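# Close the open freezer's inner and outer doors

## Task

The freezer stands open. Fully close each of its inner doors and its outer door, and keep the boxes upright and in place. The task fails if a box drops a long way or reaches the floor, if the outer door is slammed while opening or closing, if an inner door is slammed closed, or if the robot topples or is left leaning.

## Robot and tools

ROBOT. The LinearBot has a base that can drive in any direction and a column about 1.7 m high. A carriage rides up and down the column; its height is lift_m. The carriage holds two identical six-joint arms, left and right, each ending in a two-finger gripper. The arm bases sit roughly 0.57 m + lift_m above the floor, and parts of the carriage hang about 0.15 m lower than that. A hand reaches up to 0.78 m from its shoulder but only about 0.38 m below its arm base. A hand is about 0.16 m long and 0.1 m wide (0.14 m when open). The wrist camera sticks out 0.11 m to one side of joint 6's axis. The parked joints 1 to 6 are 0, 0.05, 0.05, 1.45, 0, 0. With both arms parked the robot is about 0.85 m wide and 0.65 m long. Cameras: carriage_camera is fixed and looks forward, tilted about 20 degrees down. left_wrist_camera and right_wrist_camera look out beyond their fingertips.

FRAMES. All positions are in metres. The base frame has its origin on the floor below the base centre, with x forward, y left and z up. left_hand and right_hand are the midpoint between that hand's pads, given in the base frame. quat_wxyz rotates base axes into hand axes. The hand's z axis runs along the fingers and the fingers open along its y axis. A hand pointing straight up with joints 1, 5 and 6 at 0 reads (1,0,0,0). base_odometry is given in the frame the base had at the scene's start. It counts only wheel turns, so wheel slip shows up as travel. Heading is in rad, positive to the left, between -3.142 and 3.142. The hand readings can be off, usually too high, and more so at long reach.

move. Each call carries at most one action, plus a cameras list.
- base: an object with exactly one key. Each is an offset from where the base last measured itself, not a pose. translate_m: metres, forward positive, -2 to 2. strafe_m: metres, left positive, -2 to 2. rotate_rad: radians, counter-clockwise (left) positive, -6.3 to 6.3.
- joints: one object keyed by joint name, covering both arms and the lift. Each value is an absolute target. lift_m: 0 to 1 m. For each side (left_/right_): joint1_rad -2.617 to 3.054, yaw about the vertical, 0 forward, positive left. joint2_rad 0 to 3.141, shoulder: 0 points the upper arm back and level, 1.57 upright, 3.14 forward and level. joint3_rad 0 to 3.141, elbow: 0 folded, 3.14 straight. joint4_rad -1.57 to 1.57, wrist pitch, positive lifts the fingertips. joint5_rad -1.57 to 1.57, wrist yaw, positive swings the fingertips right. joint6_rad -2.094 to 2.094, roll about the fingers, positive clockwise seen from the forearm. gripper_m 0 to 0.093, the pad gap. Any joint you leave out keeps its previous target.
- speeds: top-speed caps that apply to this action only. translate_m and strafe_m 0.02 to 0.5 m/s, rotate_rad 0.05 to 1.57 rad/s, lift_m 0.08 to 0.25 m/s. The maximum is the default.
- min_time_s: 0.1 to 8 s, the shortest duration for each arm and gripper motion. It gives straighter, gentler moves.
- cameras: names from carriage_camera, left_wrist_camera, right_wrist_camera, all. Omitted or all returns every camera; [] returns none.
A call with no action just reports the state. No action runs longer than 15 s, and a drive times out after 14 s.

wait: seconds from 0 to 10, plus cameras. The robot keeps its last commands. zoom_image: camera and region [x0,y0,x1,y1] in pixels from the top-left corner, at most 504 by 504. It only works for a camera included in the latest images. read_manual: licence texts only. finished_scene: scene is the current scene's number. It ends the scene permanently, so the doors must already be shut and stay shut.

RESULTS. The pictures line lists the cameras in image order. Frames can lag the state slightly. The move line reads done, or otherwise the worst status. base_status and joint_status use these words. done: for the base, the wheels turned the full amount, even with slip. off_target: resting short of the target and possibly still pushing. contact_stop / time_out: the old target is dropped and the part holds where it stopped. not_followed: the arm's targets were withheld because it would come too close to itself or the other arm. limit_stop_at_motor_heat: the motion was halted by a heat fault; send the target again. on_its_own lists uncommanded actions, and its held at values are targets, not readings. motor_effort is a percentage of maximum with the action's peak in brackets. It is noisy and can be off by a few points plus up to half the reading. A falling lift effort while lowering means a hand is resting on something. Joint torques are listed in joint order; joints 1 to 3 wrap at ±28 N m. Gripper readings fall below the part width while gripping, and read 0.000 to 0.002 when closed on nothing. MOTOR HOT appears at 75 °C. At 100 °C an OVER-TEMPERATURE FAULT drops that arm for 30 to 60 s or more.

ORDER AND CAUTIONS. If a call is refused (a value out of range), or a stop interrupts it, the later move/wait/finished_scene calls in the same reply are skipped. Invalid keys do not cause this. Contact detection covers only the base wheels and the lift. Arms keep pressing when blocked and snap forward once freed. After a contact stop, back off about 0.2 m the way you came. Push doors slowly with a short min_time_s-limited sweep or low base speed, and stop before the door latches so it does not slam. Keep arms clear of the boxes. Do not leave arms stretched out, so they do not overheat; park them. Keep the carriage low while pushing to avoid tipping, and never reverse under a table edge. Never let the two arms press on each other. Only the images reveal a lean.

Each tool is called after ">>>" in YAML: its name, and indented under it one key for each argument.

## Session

>>> move:
  base: {"rotate_rad": 1.5}
  cameras: ["carriage_camera"]

>>> move:
  base: {"rotate_rad": 1.5}
  cameras: ["carriage_camera"]

Scene clock: 3.03 s.
Joint torques (N m): left_arm=[-0.32 2.92 7.47 -0.12 -0.01 -0.04] | right_arm=[-0.36 3.74 6.24 -0.12 0.12 -0.01]
move: done
base_odometry: x=+0.000 y=+0.000 heading=+1.500
base_status: done
joint_positions: lift_m=+0.300 left_joint1_rad=-0.006 left_joint2_rad=+0.039 left_joint3_rad=+0.039 left_joint4_rad=+1.449 left_joint5_rad=-0.023 left_joint6_rad=-0.008 left_gripper_m=+0.09397 right_joint1_rad=+0.004 right_joint2_rad=+0.035 right_joint3_rad=+0.038 right_joint4_rad=+1.440 right_joint5_rad=-0.037 right_joint6_rad=+0.020 right_gripper_m=+0.09397
joint_status: not commanded
motor_effort: lift_m=+27(27) drive_wheels=+2(16)
left_hand: x=+0.2481 y=+0.3053 z=+1.3042 quat_wxyz=(+0.998, -0.012, +0.061, -0.006) (m; base frame)
right_hand: x=+0.2498 y=-0.2951 z=+1.3034 quat_wxyz=(+0.998, -0.018, +0.065, +0.013) (m; base frame)
pictures: carriage_camera
Images, in order (width x height): carriage_camera 896x504.

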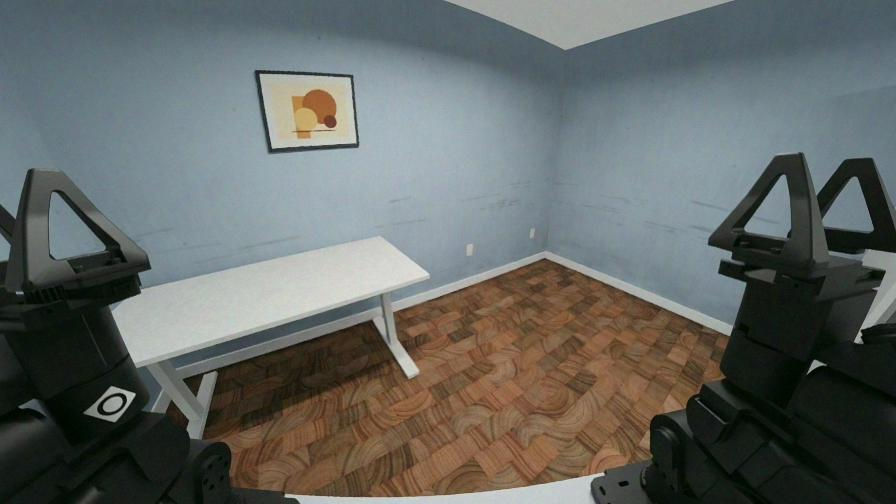

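Scene clock: 6.07 s.
Joint torques (N m): left_arm=[-0.42 2.81 7.5 -0.11 0.01 -0.03] | right_arm=[-0.61 4.12 6.52 -0.12 0.2 0]
move: done
base_odometry: x=+0.000 y=+0.000 heading=+2.999
base_status: done
joint_positions: lift_m=+0.300 left_joint1_rad=-0.006 left_joint2_rad=+0.039 left_joint3_rad=+0.039 left_joint4_rad=+1.449 left_joint5_rad=-0.023 left_joint6_rad=-0.008 left_gripper_m=+0.09398 right_joint1_rad=+0.004 right_joint2_rad=+0.035 right_joint3_rad=+0.038 right_joint4_rad=+1.440 right_joint5_rad=-0.037 right_joint6_rad=+0.020 right_gripper_m=+0.09398
joint_status: not commanded
motor_effort: lift_m=+27(27) drive_wheels=+2(8)
left_hand: x=+0.2481 y=+0.3053 z=+1.3042 quat_wxyz=(+0.998, -0.012, +0.061, -0.006) (m; base frame)
right_hand: x=+0.2498 y=-0.2951 z=+1.3034 quat_wxyz=(+0.998, -0.018, +0.065, +0.013) (m; base frame)
pictures: carriage_camera
Images, in order (width x height): carriage_camera 896x504.

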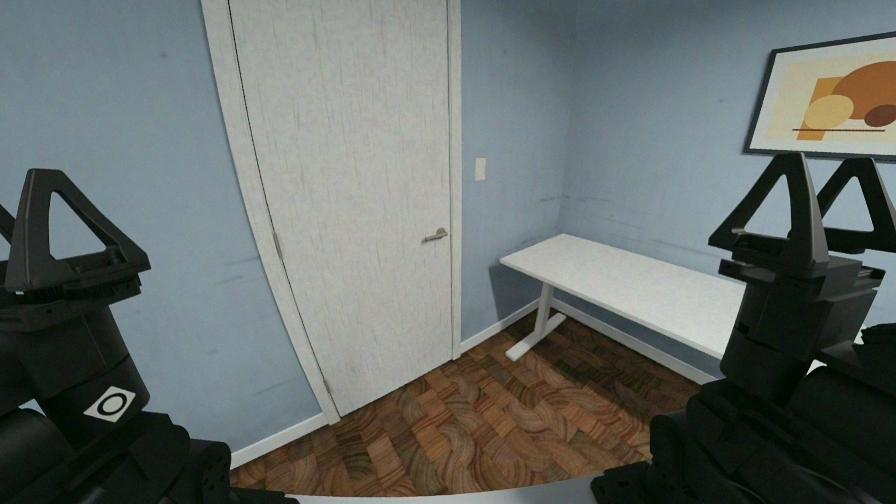

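Freezer at right of the first view, around heading 0.4.

>>> move:
  base: {"rotate_rad": -2.5}
  cameras: ["carriage_camera"]

>>> zoom_image:
  camera: "carriage_camera"
  region: [300, 0, 800, 460]

Scene clock: 11.03 s.
Joint torques (N m): left_arm=[-0.38 2.89 7.39 -0.11 0 -0.03] | right_arm=[-0.29 4.16 6.45 -0.08 0.19 -0.01]
move: done
base_odometry: x=+0.000 y=+0.000 heading=+0.500
base_status: done
joint_positions: lift_m=+0.300 left_joint1_rad=-0.006 left_joint2_rad=+0.039 left_joint3_rad=+0.039 left_joint4_rad=+1.448 left_joint5_rad=-0.023 left_joint6_rad=-0.008 left_gripper_m=+0.09399 right_joint1_rad=+0.004 right_joint2_rad=+0.035 right_joint3_rad=+0.038 right_joint4_rad=+1.440 right_joint5_rad=-0.037 right_joint6_rad=+0.020 right_gripper_m=+0.09399
joint_status: not commanded
motor_effort: lift_m=+27(27) drive_wheels=+2(13)
left_hand: x=+0.2482 y=+0.3053 z=+1.3042 quat_wxyz=(+0.998, -0.012, +0.061, -0.006) (m; base frame)
right_hand: x=+0.2498 y=-0.2951 z=+1.3034 quat_wxyz=(+0.998, -0.018, +0.065, +0.013) (m; base frame)
pictures: carriage_camera
Images, in order (width x height): carriage_camera 896x504.

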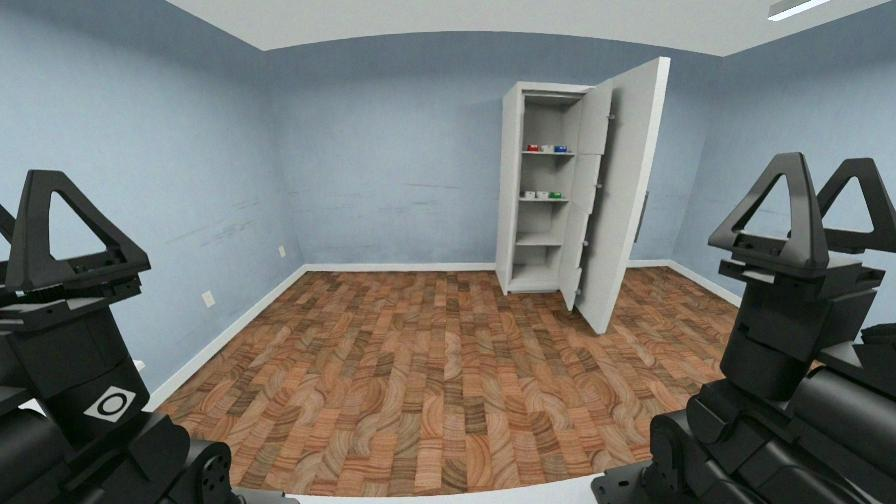

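Scaled by 1.008.

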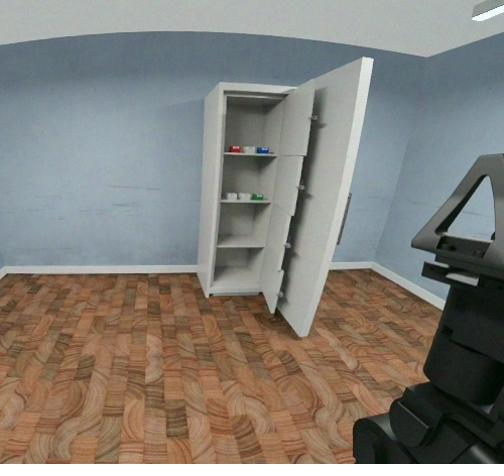

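>>> move:
  base: {"strafe_m": -0.78}
  joints: {"lift_m":0.4,"right_joint1_rad":0,"right_joint2_rad":1.57,"right_joint3_rad":1.57,"right_joint4_rad":0,"right_joint5_rad":0,"right_joint6_rad":-1.57,"right_gripper_m":0}
  min_time_s: 2
  cameras: []

>>> move:
  base: {"translate_m": 0.6}

>>> zoom_image:
  camera: "carriage_camera"
  region: [380, 0, 700, 460]

Scene clock: 19.27 s.
Joint torques (N m): left_arm=[-0.51 2.91 7.38 -0.09 -0.01 -0.03] | right_arm=[-0.27 -6.71 10.37 1.66 0.16 -0.04]
move: done
base_odometry: x=+0.372 y=-0.685 heading=+0.498
base_status: done
joint_positions: lift_m=+0.400 left_joint1_rad=-0.005 left_joint2_rad=+0.039 left_joint3_rad=+0.039 left_joint4_rad=+1.448 left_joint5_rad=-0.023 left_joint6_rad=-0.008 left_gripper_m=+0.09399 right_joint1_rad=-0.002 right_joint2_rad=+1.567 right_joint3_rad=+1.540 right_joint4_rad=+0.003 right_joint5_rad=-0.008 right_joint6_rad=-1.561 right_gripper_m=+0.00026
joint_status: all done
motor_effort: lift_m=+30(38) drive_wheels=-9(17)
left_hand: x=+0.2482 y=+0.3054 z=+1.4040 quat_wxyz=(+0.998, -0.012, +0.061, -0.006) (m; base frame)
right_hand: x=+0.7284 y=-0.3010 z=+1.4013 quat_wxyz=(+0.498, -0.505, +0.507, -0.490) (m; base frame)
pictures: none
No camera images: "cameras" was empty.

Scene clock: 22.73 s.
Joint torques (N m): left_arm=[-0.42 2.74 7.54 -0.11 -0.01 -0.02] | right_arm=[-0.29 -7.28 10.47 1.75 0.19 0.04]
move: done
base_odometry: x=+0.900 y=-0.399 heading=+0.498
base_status: done
joint_positions: lift_m=+0.400 left_joint1_rad=-0.005 left_joint2_rad=+0.039 left_joint3_rad=+0.039 left_joint4_rad=+1.447 left_joint5_rad=-0.023 left_joint6_rad=-0.008 left_gripper_m=+0.09399 right_joint1_rad=-0.002 right_joint2_rad=+1.570 right_joint3_rad=+1.542 right_joint4_rad=-0.001 right_joint5_rad=-0.008 right_joint6_rad=-1.561 right_gripper_m=+0.00026
joint_status: not commanded
motor_effort: lift_m=+30(30) drive_wheels=+2(12)
left_hand: x=+0.2483 y=+0.3054 z=+1.4039 quat_wxyz=(+0.998, -0.012, +0.061, -0.006) (m; base frame)
right_hand: x=+0.7293 y=-0.3010 z=+1.3997 quat_wxyz=(+0.497, -0.506, +0.508, -0.489) (m; base frame)
pictures: carriage_camera, left_wrist_camera, right_wrist_camera
Images, in order (width x height): carriage_camera 896x504, left_wrist_camera 896x504, right_wrist_camera 896x504.

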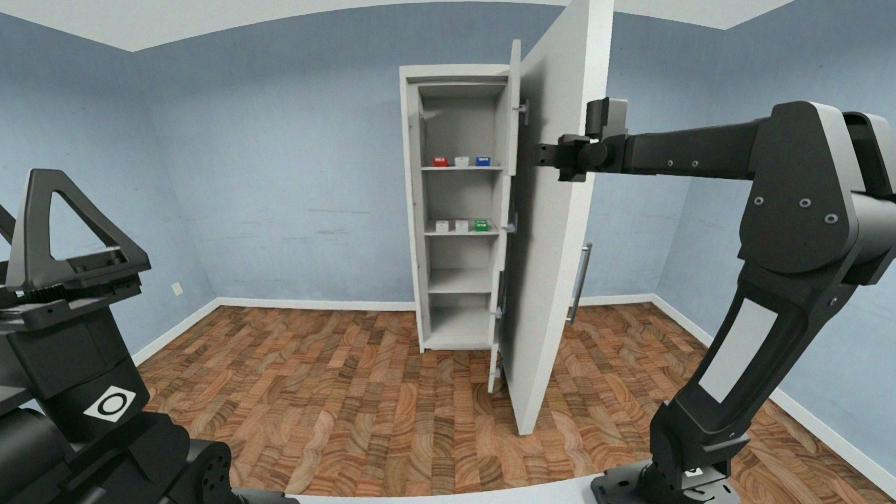

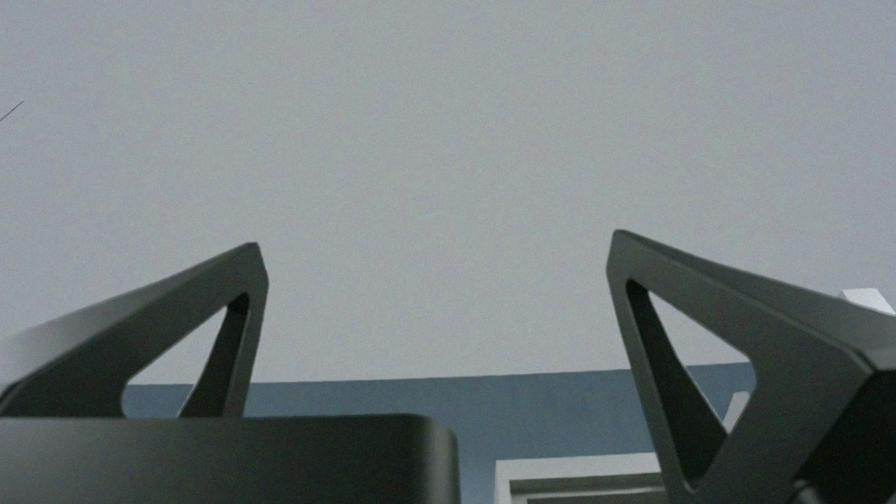

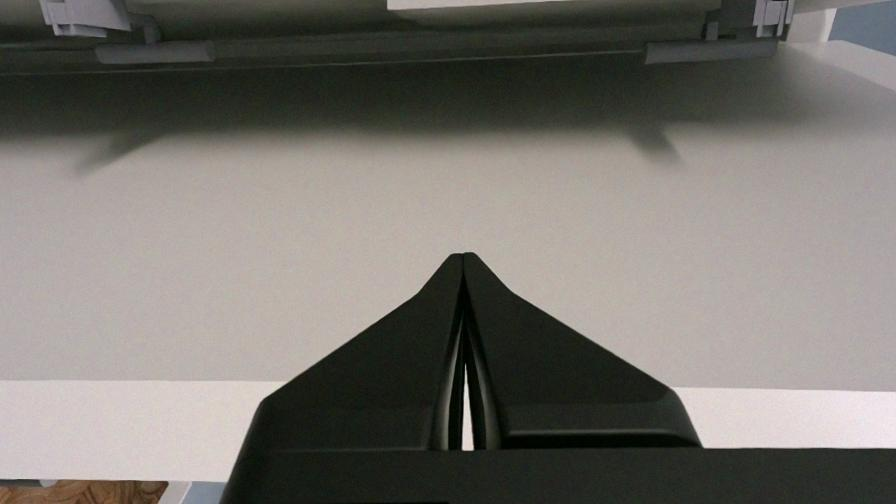

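Scaled by 1.096.

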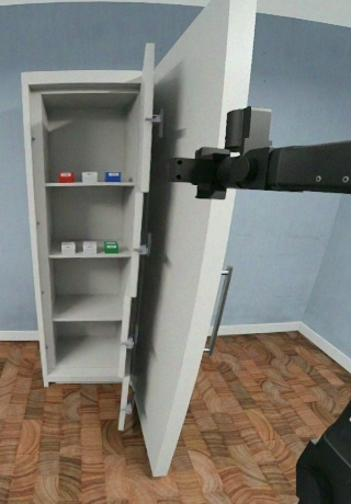

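>>> move:
  base: {"translate_m": 0.27}
  joints: {"lift_m":0.44}
  speeds: {"translate_m":0.12}
  cameras: ["carriage_camera","right_wrist_camera"]

Scene clock: 27.63 s.
Joint torques (N m): left_arm=[-0.39 2.91 7.39 -0.11 0.01 -0.04] | right_arm=[-0.35 -6.87 9.62 1.76 0.21 -0.01]
move: done
base_odometry: x=+1.137 y=-0.270 heading=+0.497
base_status: done
joint_positions: lift_m=+0.440 left_joint1_rad=-0.005 left_joint2_rad=+0.039 left_joint3_rad=+0.039 left_joint4_rad=+1.448 left_joint5_rad=-0.023 left_joint6_rad=-0.008 left_gripper_m=+0.09399 right_joint1_rad=-0.002 right_joint2_rad=+1.570 right_joint3_rad=+1.554 right_joint4_rad=-0.005 right_joint5_rad=-0.008 right_joint6_rad=-1.561 right_gripper_m=+0.00026
joint_status: all done
motor_effort: lift_m=+29(38) drive_wheels=-7(9)
left_hand: x=+0.2482 y=+0.3054 z=+1.4440 quat_wxyz=(+0.998, -0.012, +0.061, -0.006) (m; base frame)
right_hand: x=+0.7289 y=-0.3010 z=+1.4442 quat_wxyz=(+0.499, -0.505, +0.506, -0.491) (m; base frame)
pictures: carriage_camera, right_wrist_camera
Images, in order (width x height): carriage_camera 896x504, right_wrist_camera 896x504.

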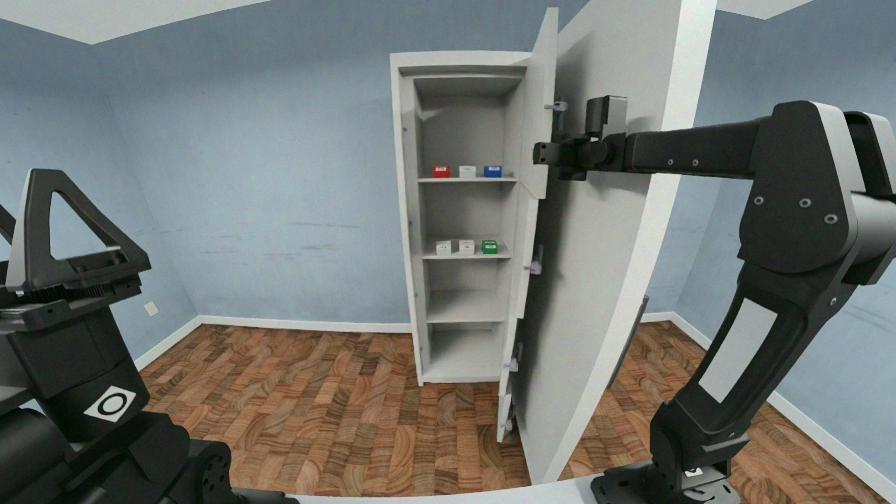

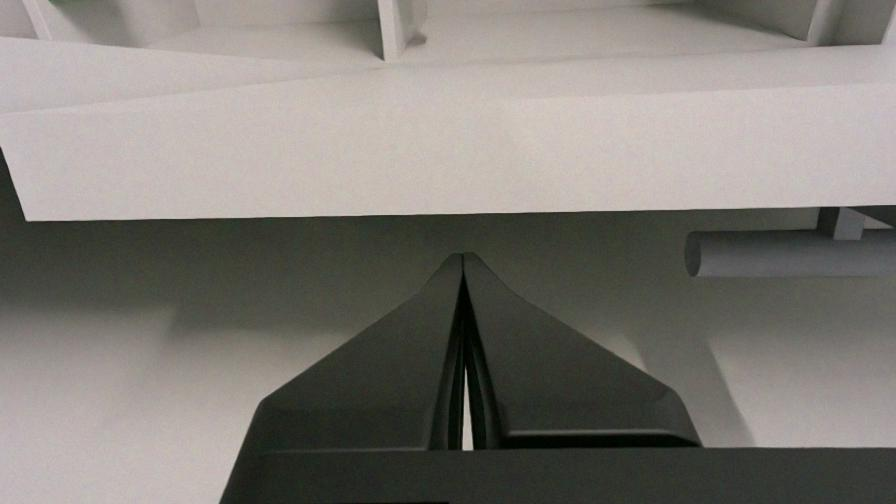

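>>> move:
  base: {"translate_m": 0.1}
  speeds: {"translate_m":0.08}
  cameras: ["right_wrist_camera"]

>>> move:
  base: {"strafe_m": 0.07}
  speeds: {"strafe_m":0.08}
  cameras: ["carriage_camera","right_wrist_camera"]

Scene clock: 30.73 s.
Joint torques (N m): left_arm=[-0.43 3.02 7.31 -0.13 0.01 -0.04] | right_arm=[-0.49 -7.06 9.36 1.78 0.16 -0.06]
move: done
base_odometry: x=+1.225 y=-0.223 heading=+0.496
base_status: done
joint_positions: lift_m=+0.440 left_joint1_rad=-0.005 left_joint2_rad=+0.039 left_joint3_rad=+0.039 left_joint4_rad=+1.448 left_joint5_rad=-0.023 left_joint6_rad=-0.008 left_gripper_m=+0.09399 right_joint1_rad=-0.002 right_joint2_rad=+1.571 right_joint3_rad=+1.554 right_joint4_rad=-0.005 right_joint5_rad=-0.005 right_joint6_rad=-1.561 right_gripper_m=+0.00026
joint_status: not commanded
motor_effort: lift_m=+29(29) drive_wheels=+1(9)
left_hand: x=+0.2482 y=+0.3054 z=+1.4440 quat_wxyz=(+0.998, -0.012, +0.061, -0.006) (m; base frame)
right_hand: x=+0.7290 y=-0.3016 z=+1.4439 quat_wxyz=(+0.497, -0.504, +0.507, -0.491) (m; base frame)
pictures: right_wrist_camera
Images, in order (width x height): right_wrist_camera 896x504.

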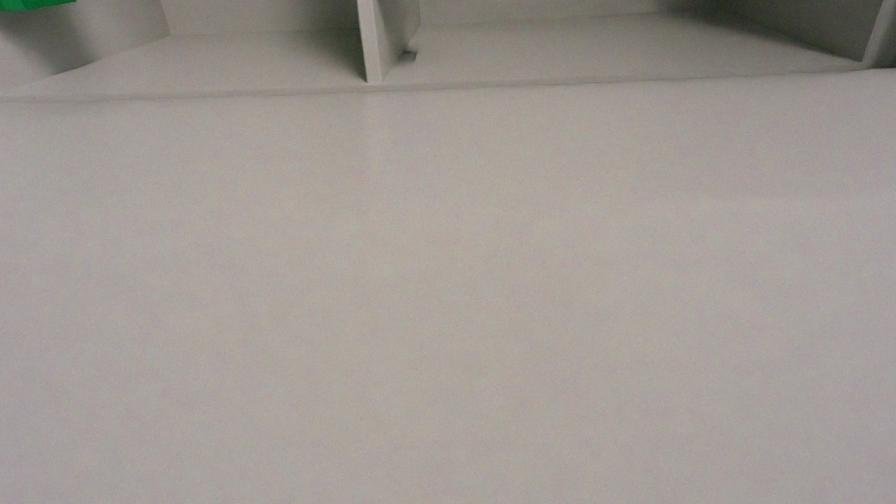

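Scene clock: 32.53 s.
Joint torques (N m): left_arm=[-0.36 2.84 7.47 -0.11 0 -0.04] | right_arm=[-0.29 -7.25 9.36 1.82 0.13 -0.04]
move: done
base_odometry: x=+1.192 y=-0.161 heading=+0.496
base_status: done
joint_positions: lift_m=+0.440 left_joint1_rad=-0.005 left_joint2_rad=+0.039 left_joint3_rad=+0.039 left_joint4_rad=+1.448 left_joint5_rad=-0.023 left_joint6_rad=-0.008 left_gripper_m=+0.09399 right_joint1_rad=-0.003 right_joint2_rad=+1.571 right_joint3_rad=+1.554 right_joint4_rad=-0.005 right_joint5_rad=+0.001 right_joint6_rad=-1.561 right_gripper_m=+0.00026
joint_status: not commanded
motor_effort: lift_m=+29(29) drive_wheels=+0(8)
left_hand: x=+0.2482 y=+0.3054 z=+1.4440 quat_wxyz=(+0.998, -0.012, +0.061, -0.006) (m; base frame)
right_hand: x=+0.7290 y=-0.3030 z=+1.4438 quat_wxyz=(+0.496, -0.502, +0.509, -0.493) (m; base frame)
pictures: carriage_camera, right_wrist_camera
Images, in order (width x height): carriage_camera 896x504, right_wrist_camera 896x504.

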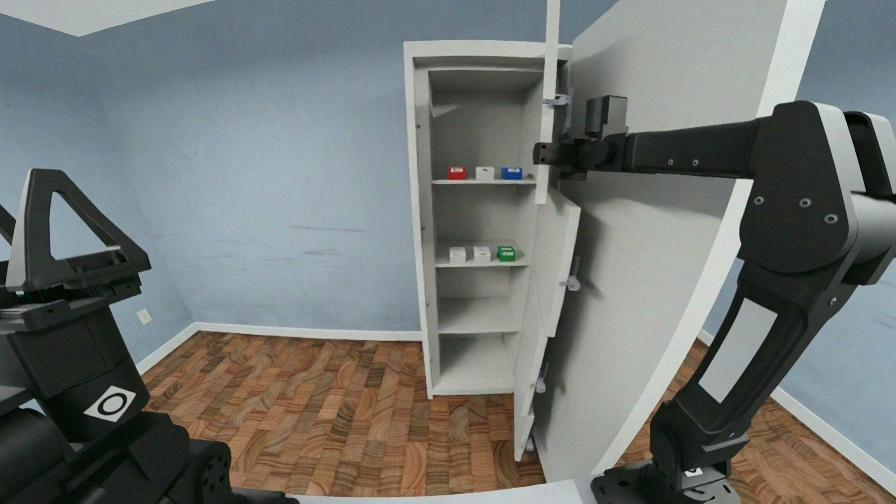

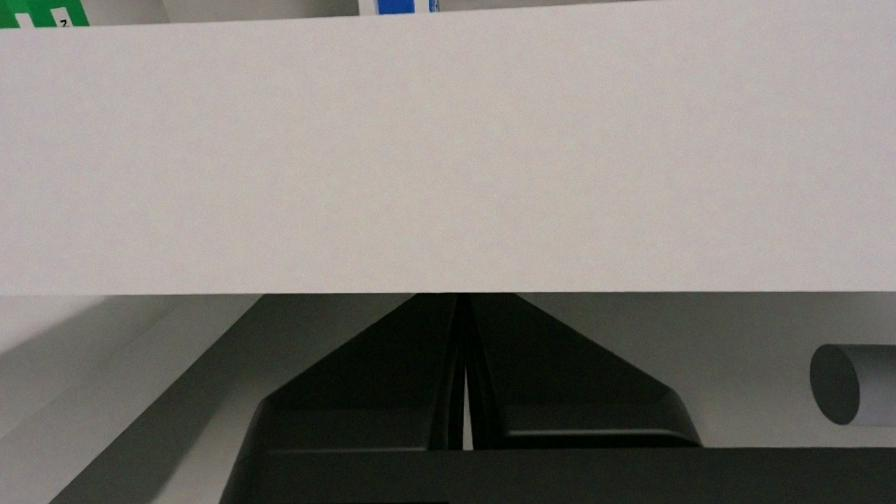

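Tip is behind the door. Continue stepping.

>>> move:
  base: {"translate_m": 0.06}
  speeds: {"translate_m":0.08}
  cameras: []

>>> move:
  base: {"strafe_m": 0.11}
  speeds: {"strafe_m":0.08}
  cameras: ["right_wrist_camera"]

>>> move:
  base: {"translate_m": 0.09}
  speeds: {"translate_m":0.08}
  cameras: ["carriage_camera","right_wrist_camera"]

Scene clock: 36.00 s.
Joint torques (N m): left_arm=[-0.47 2.92 7.36 -0.1 -0.01 -0.03] | right_arm=[-1.39 -6.75 9.47 1.85 0.37 0.06]
move: done
base_odometry: x=+1.245 y=-0.132 heading=+0.497
base_status: done
joint_positions: lift_m=+0.440 left_joint1_rad=-0.005 left_joint2_rad=+0.039 left_joint3_rad=+0.039 left_joint4_rad=+1.448 left_joint5_rad=-0.023 left_joint6_rad=-0.008 left_gripper_m=+0.09399 right_joint1_rad=+0.012 right_joint2_rad=+1.566 right_joint3_rad=+1.554 right_joint4_rad=-0.011 right_joint5_rad=-0.028 right_joint6_rad=-1.569 right_gripper_m=+0.00026
joint_status: not commanded
motor_effort: lift_m=+29(29) drive_wheels=-6(9)
left_hand: x=+0.2482 y=+0.3054 z=+1.4440 quat_wxyz=(+0.998, -0.012, +0.061, -0.006) (m; base frame)
right_hand: x=+0.7273 y=-0.2908 z=+1.4447 quat_wxyz=(+0.504, -0.515, +0.496, -0.484) (m; base frame)
pictures: none
No camera images: "cameras" was empty.

Scene clock: 38.10 s.
Joint torques (N m): left_arm=[-0.5 2.89 7.45 -0.11 0 -0.06] | right_arm=[-0.35 -6.91 9.4 1.85 0.18 0.09]
move: done
base_odometry: x=+1.193 y=-0.036 heading=+0.496
base_status: done
joint_positions: lift_m=+0.440 left_joint1_rad=-0.005 left_joint2_rad=+0.039 left_joint3_rad=+0.039 left_joint4_rad=+1.448 left_joint5_rad=-0.023 left_joint6_rad=-0.008 left_gripper_m=+0.09399 right_joint1_rad=+0.000 right_joint2_rad=+1.566 right_joint3_rad=+1.554 right_joint4_rad=-0.011 right_joint5_rad=-0.003 right_joint6_rad=-1.569 right_gripper_m=+0.00026
joint_status: not commanded
motor_effort: lift_m=+29(29) drive_wheels=+0(8)
left_hand: x=+0.2482 y=+0.3054 z=+1.4440 quat_wxyz=(+0.998, -0.012, +0.061, -0.006) (m; base frame)
right_hand: x=+0.7275 y=-0.3009 z=+1.4447 quat_wxyz=(+0.495, -0.506, +0.505, -0.493) (m; base frame)
pictures: right_wrist_camera
Images, in order (width x height): right_wrist_camera 896x504.

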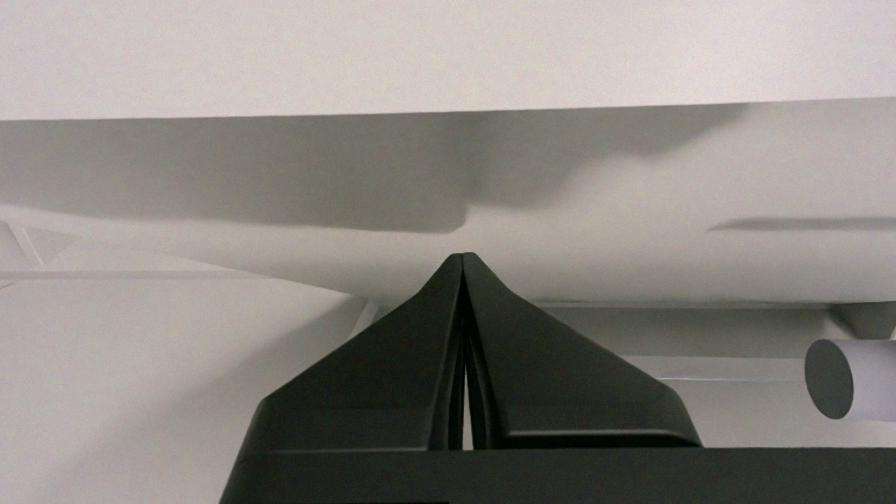

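Scene clock: 39.93 s.
Joint torques (N m): left_arm=[-0.42 3.04 7.36 -0.12 -0.02 -0.04] | right_arm=[-0.18 -6.69 9.39 1.8 0.14 0.13]
move: done
base_odometry: x=+1.272 y=+0.008 heading=+0.497
base_status: done
joint_positions: lift_m=+0.440 left_joint1_rad=-0.005 left_joint2_rad=+0.039 left_joint3_rad=+0.039 left_joint4_rad=+1.448 left_joint5_rad=-0.023 left_joint6_rad=-0.008 left_gripper_m=+0.09399 right_joint1_rad=+0.000 right_joint2_rad=+1.567 right_joint3_rad=+1.554 right_joint4_rad=-0.010 right_joint5_rad=-0.002 right_joint6_rad=-1.569 right_gripper_m=+0.00026
joint_status: not commanded
motor_effort: lift_m=+29(29) drive_wheels=+1(10)
left_hand: x=+0.2482 y=+0.3054 z=+1.4440 quat_wxyz=(+0.998, -0.012, +0.061, -0.006) (m; base frame)
right_hand: x=+0.7279 y=-0.3014 z=+1.4443 quat_wxyz=(+0.495, -0.506, +0.506, -0.493) (m; base frame)
pictures: carriage_camera, right_wrist_camera
Images, in order (width x height): carriage_camera 896x504, right_wrist_camera 896x504.

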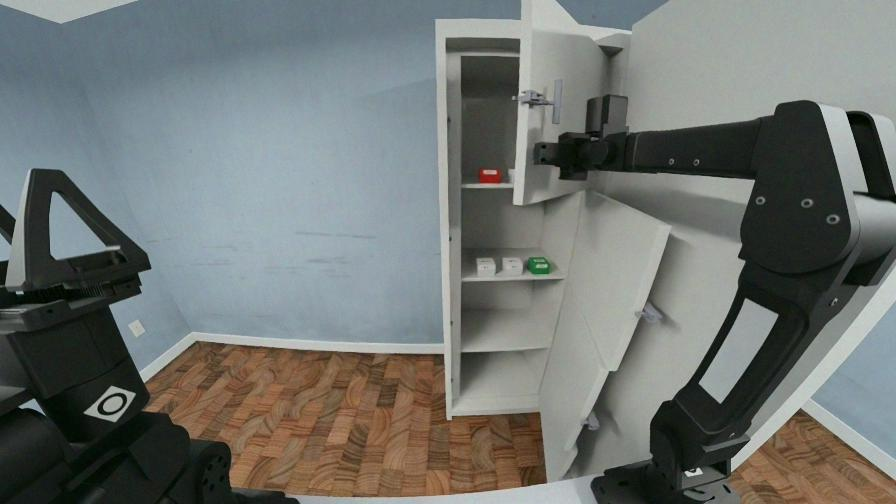

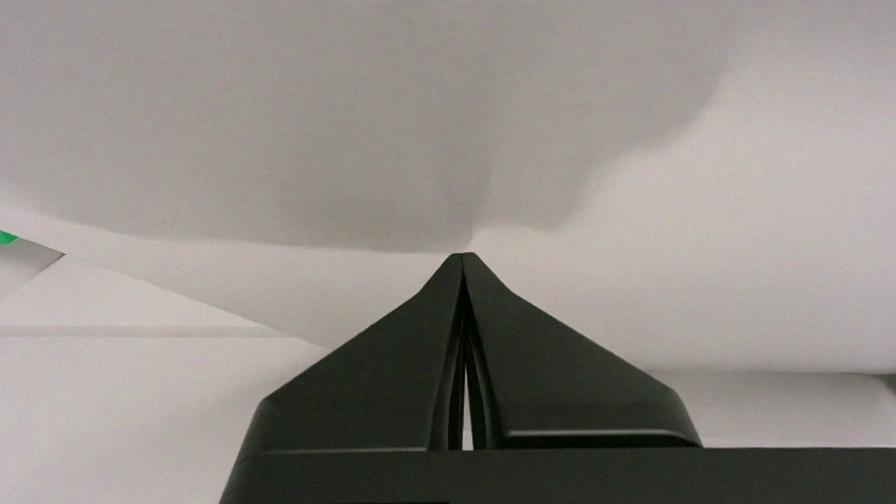

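>>> move:
  base: {"strafe_m": 0.11}
  speeds: {"strafe_m":0.08}
  cameras: []

>>> move:
  base: {"translate_m": 0.09}
  speeds: {"translate_m":0.08}
  cameras: ["carriage_camera","right_wrist_camera"]

>>> move:
  base: {"strafe_m": 0.05}
  speeds: {"strafe_m":0.08}
  cameras: ["carriage_camera","right_wrist_camera"]

Scene clock: 44.10 s.
Joint torques (N m): left_arm=[-0.32 2.85 7.38 -0.11 0.01 -0.04] | right_arm=[-0.42 -6.57 9.39 1.83 0.1 0.04]
move: done
base_odometry: x=+1.220 y=+0.104 heading=+0.497
base_status: done
joint_positions: lift_m=+0.440 left_joint1_rad=-0.006 left_joint2_rad=+0.039 left_joint3_rad=+0.039 left_joint4_rad=+1.448 left_joint5_rad=-0.023 left_joint6_rad=-0.008 left_gripper_m=+0.09399 right_joint1_rad=-0.001 right_joint2_rad=+1.567 right_joint3_rad=+1.554 right_joint4_rad=-0.010 right_joint5_rad=+0.003 right_joint6_rad=-1.569 right_gripper_m=+0.00026
joint_status: not commanded
motor_effort: lift_m=+29(29) drive_wheels=-4(8)
left_hand: x=+0.2482 y=+0.3054 z=+1.4440 quat_wxyz=(+0.998, -0.012, +0.061, -0.006) (m; base frame)
right_hand: x=+0.7279 y=-0.3028 z=+1.4443 quat_wxyz=(+0.493, -0.505, +0.508, -0.495) (m; base frame)
pictures: none
No camera images: "cameras" was empty.

Scene clock: 45.93 s.
Joint torques (N m): left_arm=[-0.39 2.89 7.41 -0.11 0 -0.04] | right_arm=[-0.28 -7.15 9.57 1.87 0.12 0]
move: done
base_odometry: x=+1.299 y=+0.148 heading=+0.497
base_status: done
joint_positions: lift_m=+0.440 left_joint1_rad=-0.006 left_joint2_rad=+0.039 left_joint3_rad=+0.039 left_joint4_rad=+1.448 left_joint5_rad=-0.023 left_joint6_rad=-0.008 left_gripper_m=+0.09399 right_joint1_rad=-0.001 right_joint2_rad=+1.568 right_joint3_rad=+1.554 right_joint4_rad=-0.010 right_joint5_rad=+0.003 right_joint6_rad=-1.569 right_gripper_m=+0.00026
joint_status: not commanded
motor_effort: lift_m=+29(29) drive_wheels=+1(10)
left_hand: x=+0.2482 y=+0.3054 z=+1.4440 quat_wxyz=(+0.998, -0.012, +0.061, -0.006) (m; base frame)
right_hand: x=+0.7281 y=-0.3028 z=+1.4439 quat_wxyz=(+0.493, -0.505, +0.508, -0.494) (m; base frame)
pictures: carriage_camera, right_wrist_camera
Images, in order (width x height): carriage_camera 896x504, right_wrist_camera 896x504.

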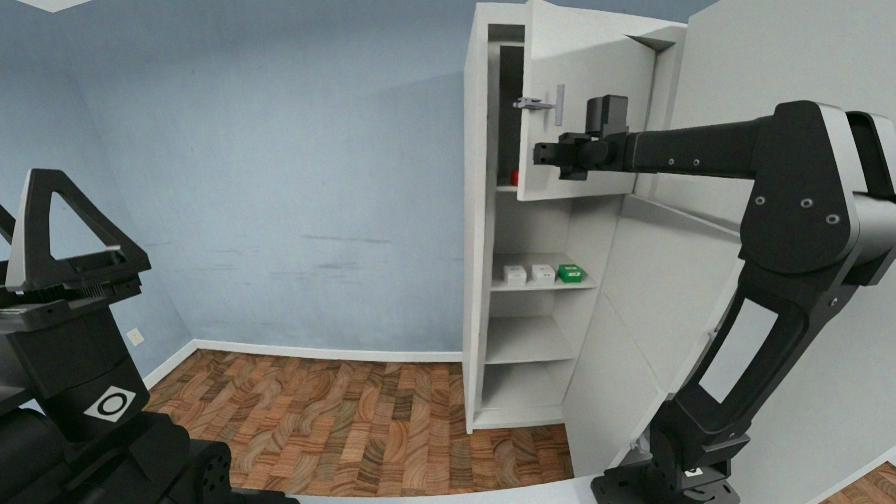

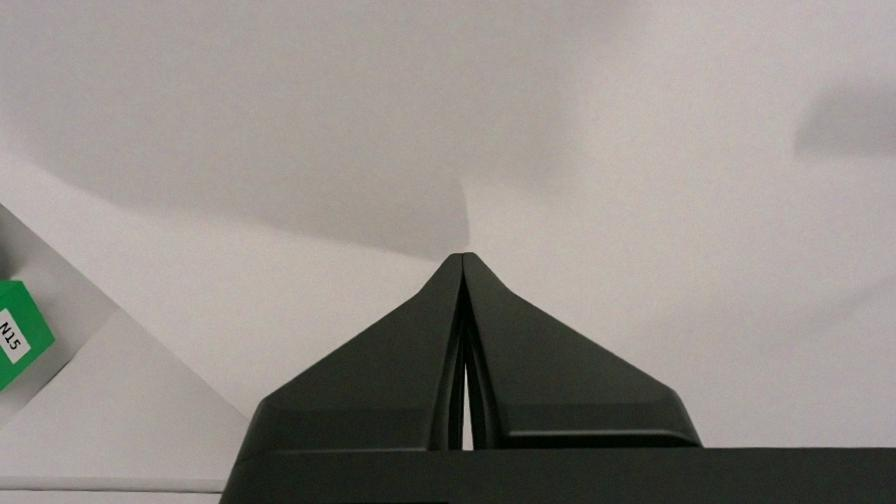

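Scene clock: 47.27 s.
Joint torques (N m): left_arm=[-0.36 2.81 7.42 -0.09 -0.01 -0.04] | right_arm=[-0.38 -6.87 9.33 1.91 0.08 0.1]
move: done
base_odometry: x=+1.275 y=+0.192 heading=+0.497
base_status: done
joint_positions: lift_m=+0.440 left_joint1_rad=-0.006 left_joint2_rad=+0.039 left_joint3_rad=+0.039 left_joint4_rad=+1.448 left_joint5_rad=-0.023 left_joint6_rad=-0.008 left_gripper_m=+0.09399 right_joint1_rad=-0.001 right_joint2_rad=+1.568 right_joint3_rad=+1.554 right_joint4_rad=-0.010 right_joint5_rad=+0.004 right_joint6_rad=-1.569 right_gripper_m=+0.00026
joint_status: not commanded
motor_effort: lift_m=+29(29) drive_wheels=+0(8)
left_hand: x=+0.2482 y=+0.3054 z=+1.4440 quat_wxyz=(+0.998, -0.012, +0.061, -0.006) (m; base frame)
right_hand: x=+0.7281 y=-0.3025 z=+1.4439 quat_wxyz=(+0.493, -0.505, +0.508, -0.494) (m; base frame)
pictures: carriage_camera, right_wrist_camera
Images, in order (width x height): carriage_camera 896x504, right_wrist_camera 896x504.

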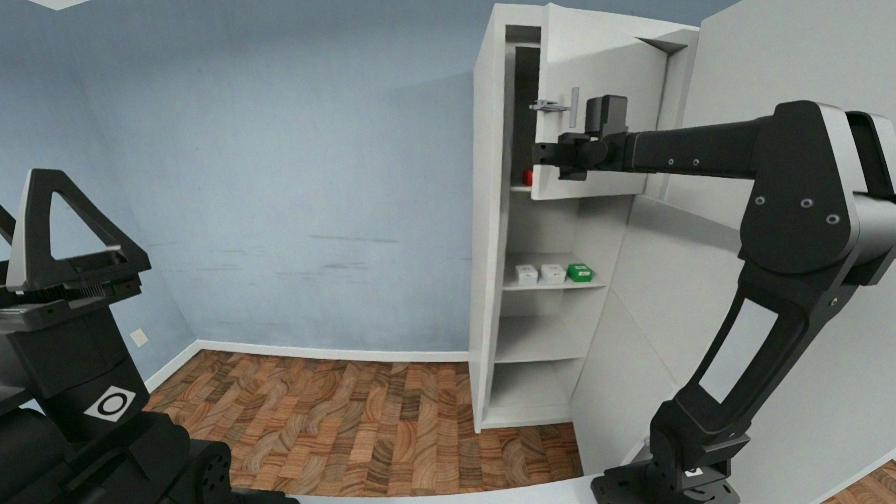

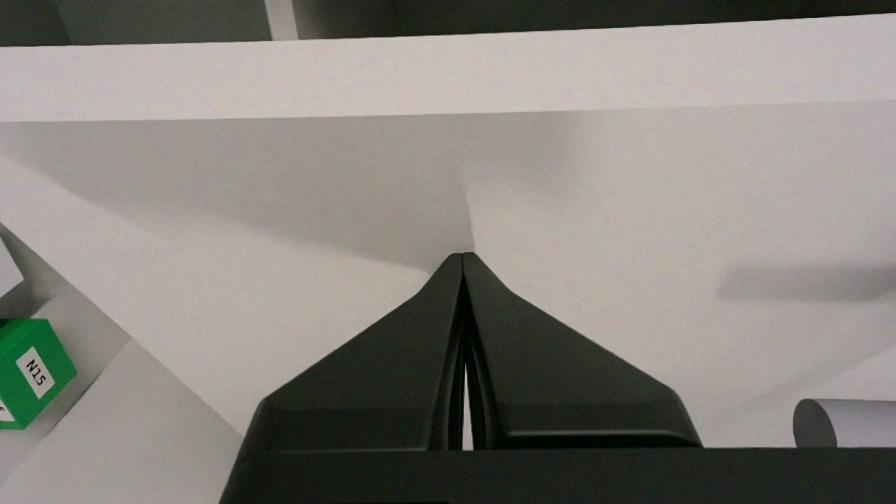

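>>> move:
  joints: {"right_joint1_rad":-0.07,"right_joint2_rad":2.094,"right_joint3_rad":2.251,"right_joint4_rad":-0.157}
  min_time_s: 3
  cameras: []

>>> move:
  joints: {"right_joint1_rad":-0.09,"right_joint2_rad":2.356,"right_joint3_rad":2.69,"right_joint4_rad":-0.33}
  min_time_s: 3
  cameras: ["carriage_camera","right_wrist_camera"]

>>> move:
  base: {"translate_m": 0.1}
  speeds: {"translate_m":0.04}
  cameras: ["carriage_camera"]

>>> zoom_image:
  camera: "carriage_camera"
  region: [450, 0, 750, 260]

Scene clock: 53.10 s.
Joint torques (N m): left_arm=[-0.43 2.86 7.43 -0.11 0 -0.03] | right_arm=[-0.92 -10.56 10.18 1.71 0.1 0.06]
move: done
base_odometry: x=+1.275 y=+0.192 heading=+0.497
base_status: not commanded
joint_positions: lift_m=+0.440 left_joint1_rad=-0.006 left_joint2_rad=+0.039 left_joint3_rad=+0.039 left_joint4_rad=+1.448 left_joint5_rad=-0.023 left_joint6_rad=-0.008 left_gripper_m=+0.09399 right_joint1_rad=-0.064 right_joint2_rad=+2.085 right_joint3_rad=+2.222 right_joint4_rad=-0.151 right_joint5_rad=+0.004 right_joint6_rad=-1.569 right_gripper_m=+0.00026
joint_status: all done
motor_effort: lift_m=+29(29) drive_wheels=+0(0)
left_hand: x=+0.2482 y=+0.3054 z=+1.4440 quat_wxyz=(+0.998, -0.012, +0.061, -0.006) (m; base frame)
right_hand: x=+0.8459 y=-0.3425 z=+1.4490 quat_wxyz=(+0.480, -0.486, +0.521, -0.513) (m; base frame)
pictures: none
No camera images: "cameras" was empty.

Scene clock: 56.40 s.
Joint torques (N m): left_arm=[-0.39 2.81 7.43 -0.1 0.01 -0.04] | right_arm=[-1.31 -9.74 9.06 2.07 0.11 0.03]
move: done
base_odometry: x=+1.275 y=+0.192 heading=+0.497
base_status: not commanded
joint_positions: lift_m=+0.440 left_joint1_rad=-0.006 left_joint2_rad=+0.039 left_joint3_rad=+0.039 left_joint4_rad=+1.448 left_joint5_rad=-0.023 left_joint6_rad=-0.008 left_gripper_m=+0.09399 right_joint1_rad=-0.080 right_joint2_rad=+2.329 right_joint3_rad=+2.669 right_joint4_rad=-0.367 right_joint5_rad=+0.000 right_joint6_rad=-1.569 right_gripper_m=+0.00026
joint_status: all done
motor_effort: lift_m=+29(29) drive_wheels=+0(0)
left_hand: x=+0.2482 y=+0.3054 z=+1.4440 quat_wxyz=(+0.998, -0.012, +0.061, -0.006) (m; base frame)
right_hand: x=+0.8733 y=-0.3538 z=+1.4529 quat_wxyz=(+0.474, -0.486, +0.527, -0.512) (m; base frame)
pictures: carriage_camera, right_wrist_camera
Images, in order (width x height): carriage_camera 896x504, right_wrist_camera 896x504.

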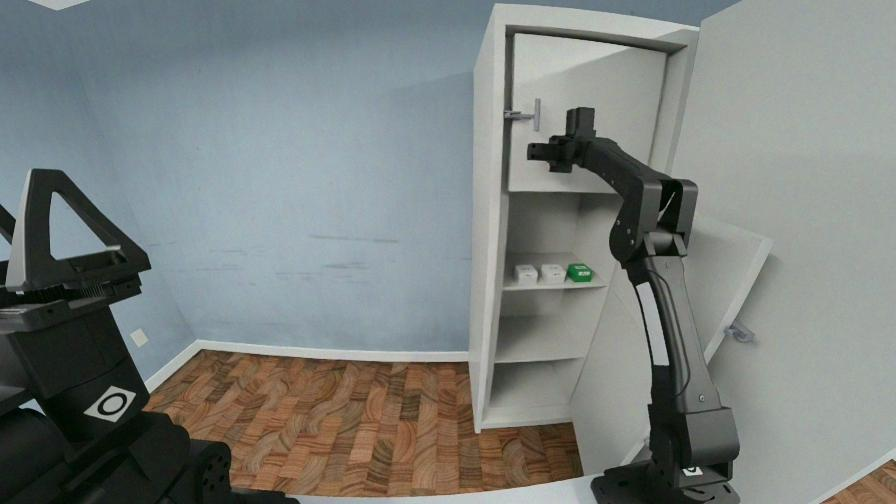

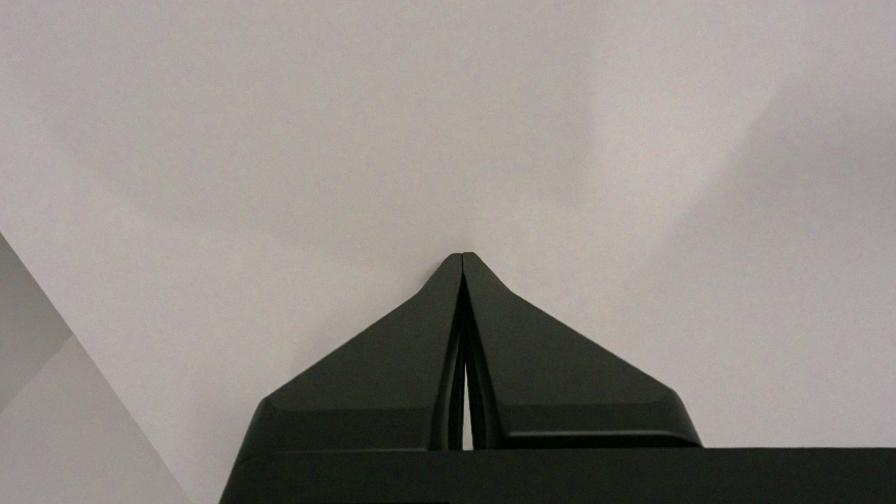

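Scene clock: 59.43 s.
Joint torques (N m): left_arm=[-0.36 3 7.36 -0.1 -0.01 -0.04] | right_arm=[-0.77 5.94 2.4 6.6 0.14 0.12]
move: done
base_odometry: x=+1.363 y=+0.239 heading=+0.496
base_status: done
joint_positions: lift_m=+0.440 left_joint1_rad=-0.006 left_joint2_rad=+0.039 left_joint3_rad=+0.039 left_joint4_rad=+1.448 left_joint5_rad=-0.023 left_joint6_rad=-0.008 left_gripper_m=+0.09399 right_joint1_rad=-0.087 right_joint2_rad=+2.187 right_joint3_rad=+2.727 right_joint4_rad=-0.859 right_joint5_rad=-0.004 right_joint6_rad=-1.571 right_gripper_m=+0.00024
joint_status: not commanded
motor_effort: lift_m=+29(29) drive_wheels=+9(12)
left_hand: x=+0.2482 y=+0.3054 z=+1.4440 quat_wxyz=(+0.998, -0.012, +0.061, -0.006) (m; base frame)
right_hand: x=+0.8003 y=-0.3519 z=+1.4456 quat_wxyz=(+0.397, -0.548, +0.596, -0.431) (m; base frame)
pictures: carriage_camera
Images, in order (width x height): carriage_camera 896x504.

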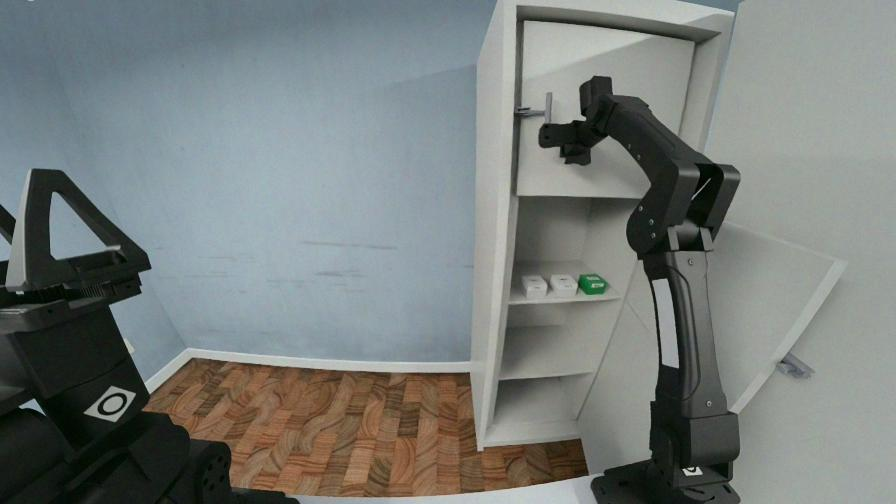

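Scaled by 1.680.

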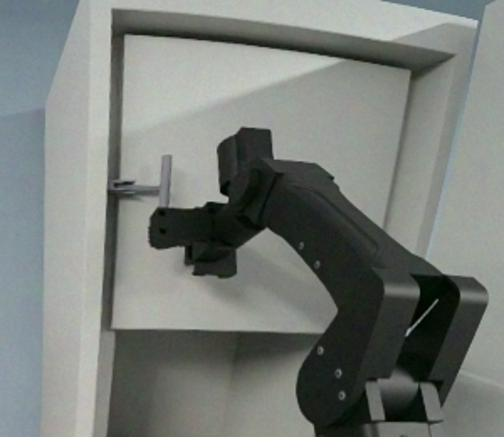

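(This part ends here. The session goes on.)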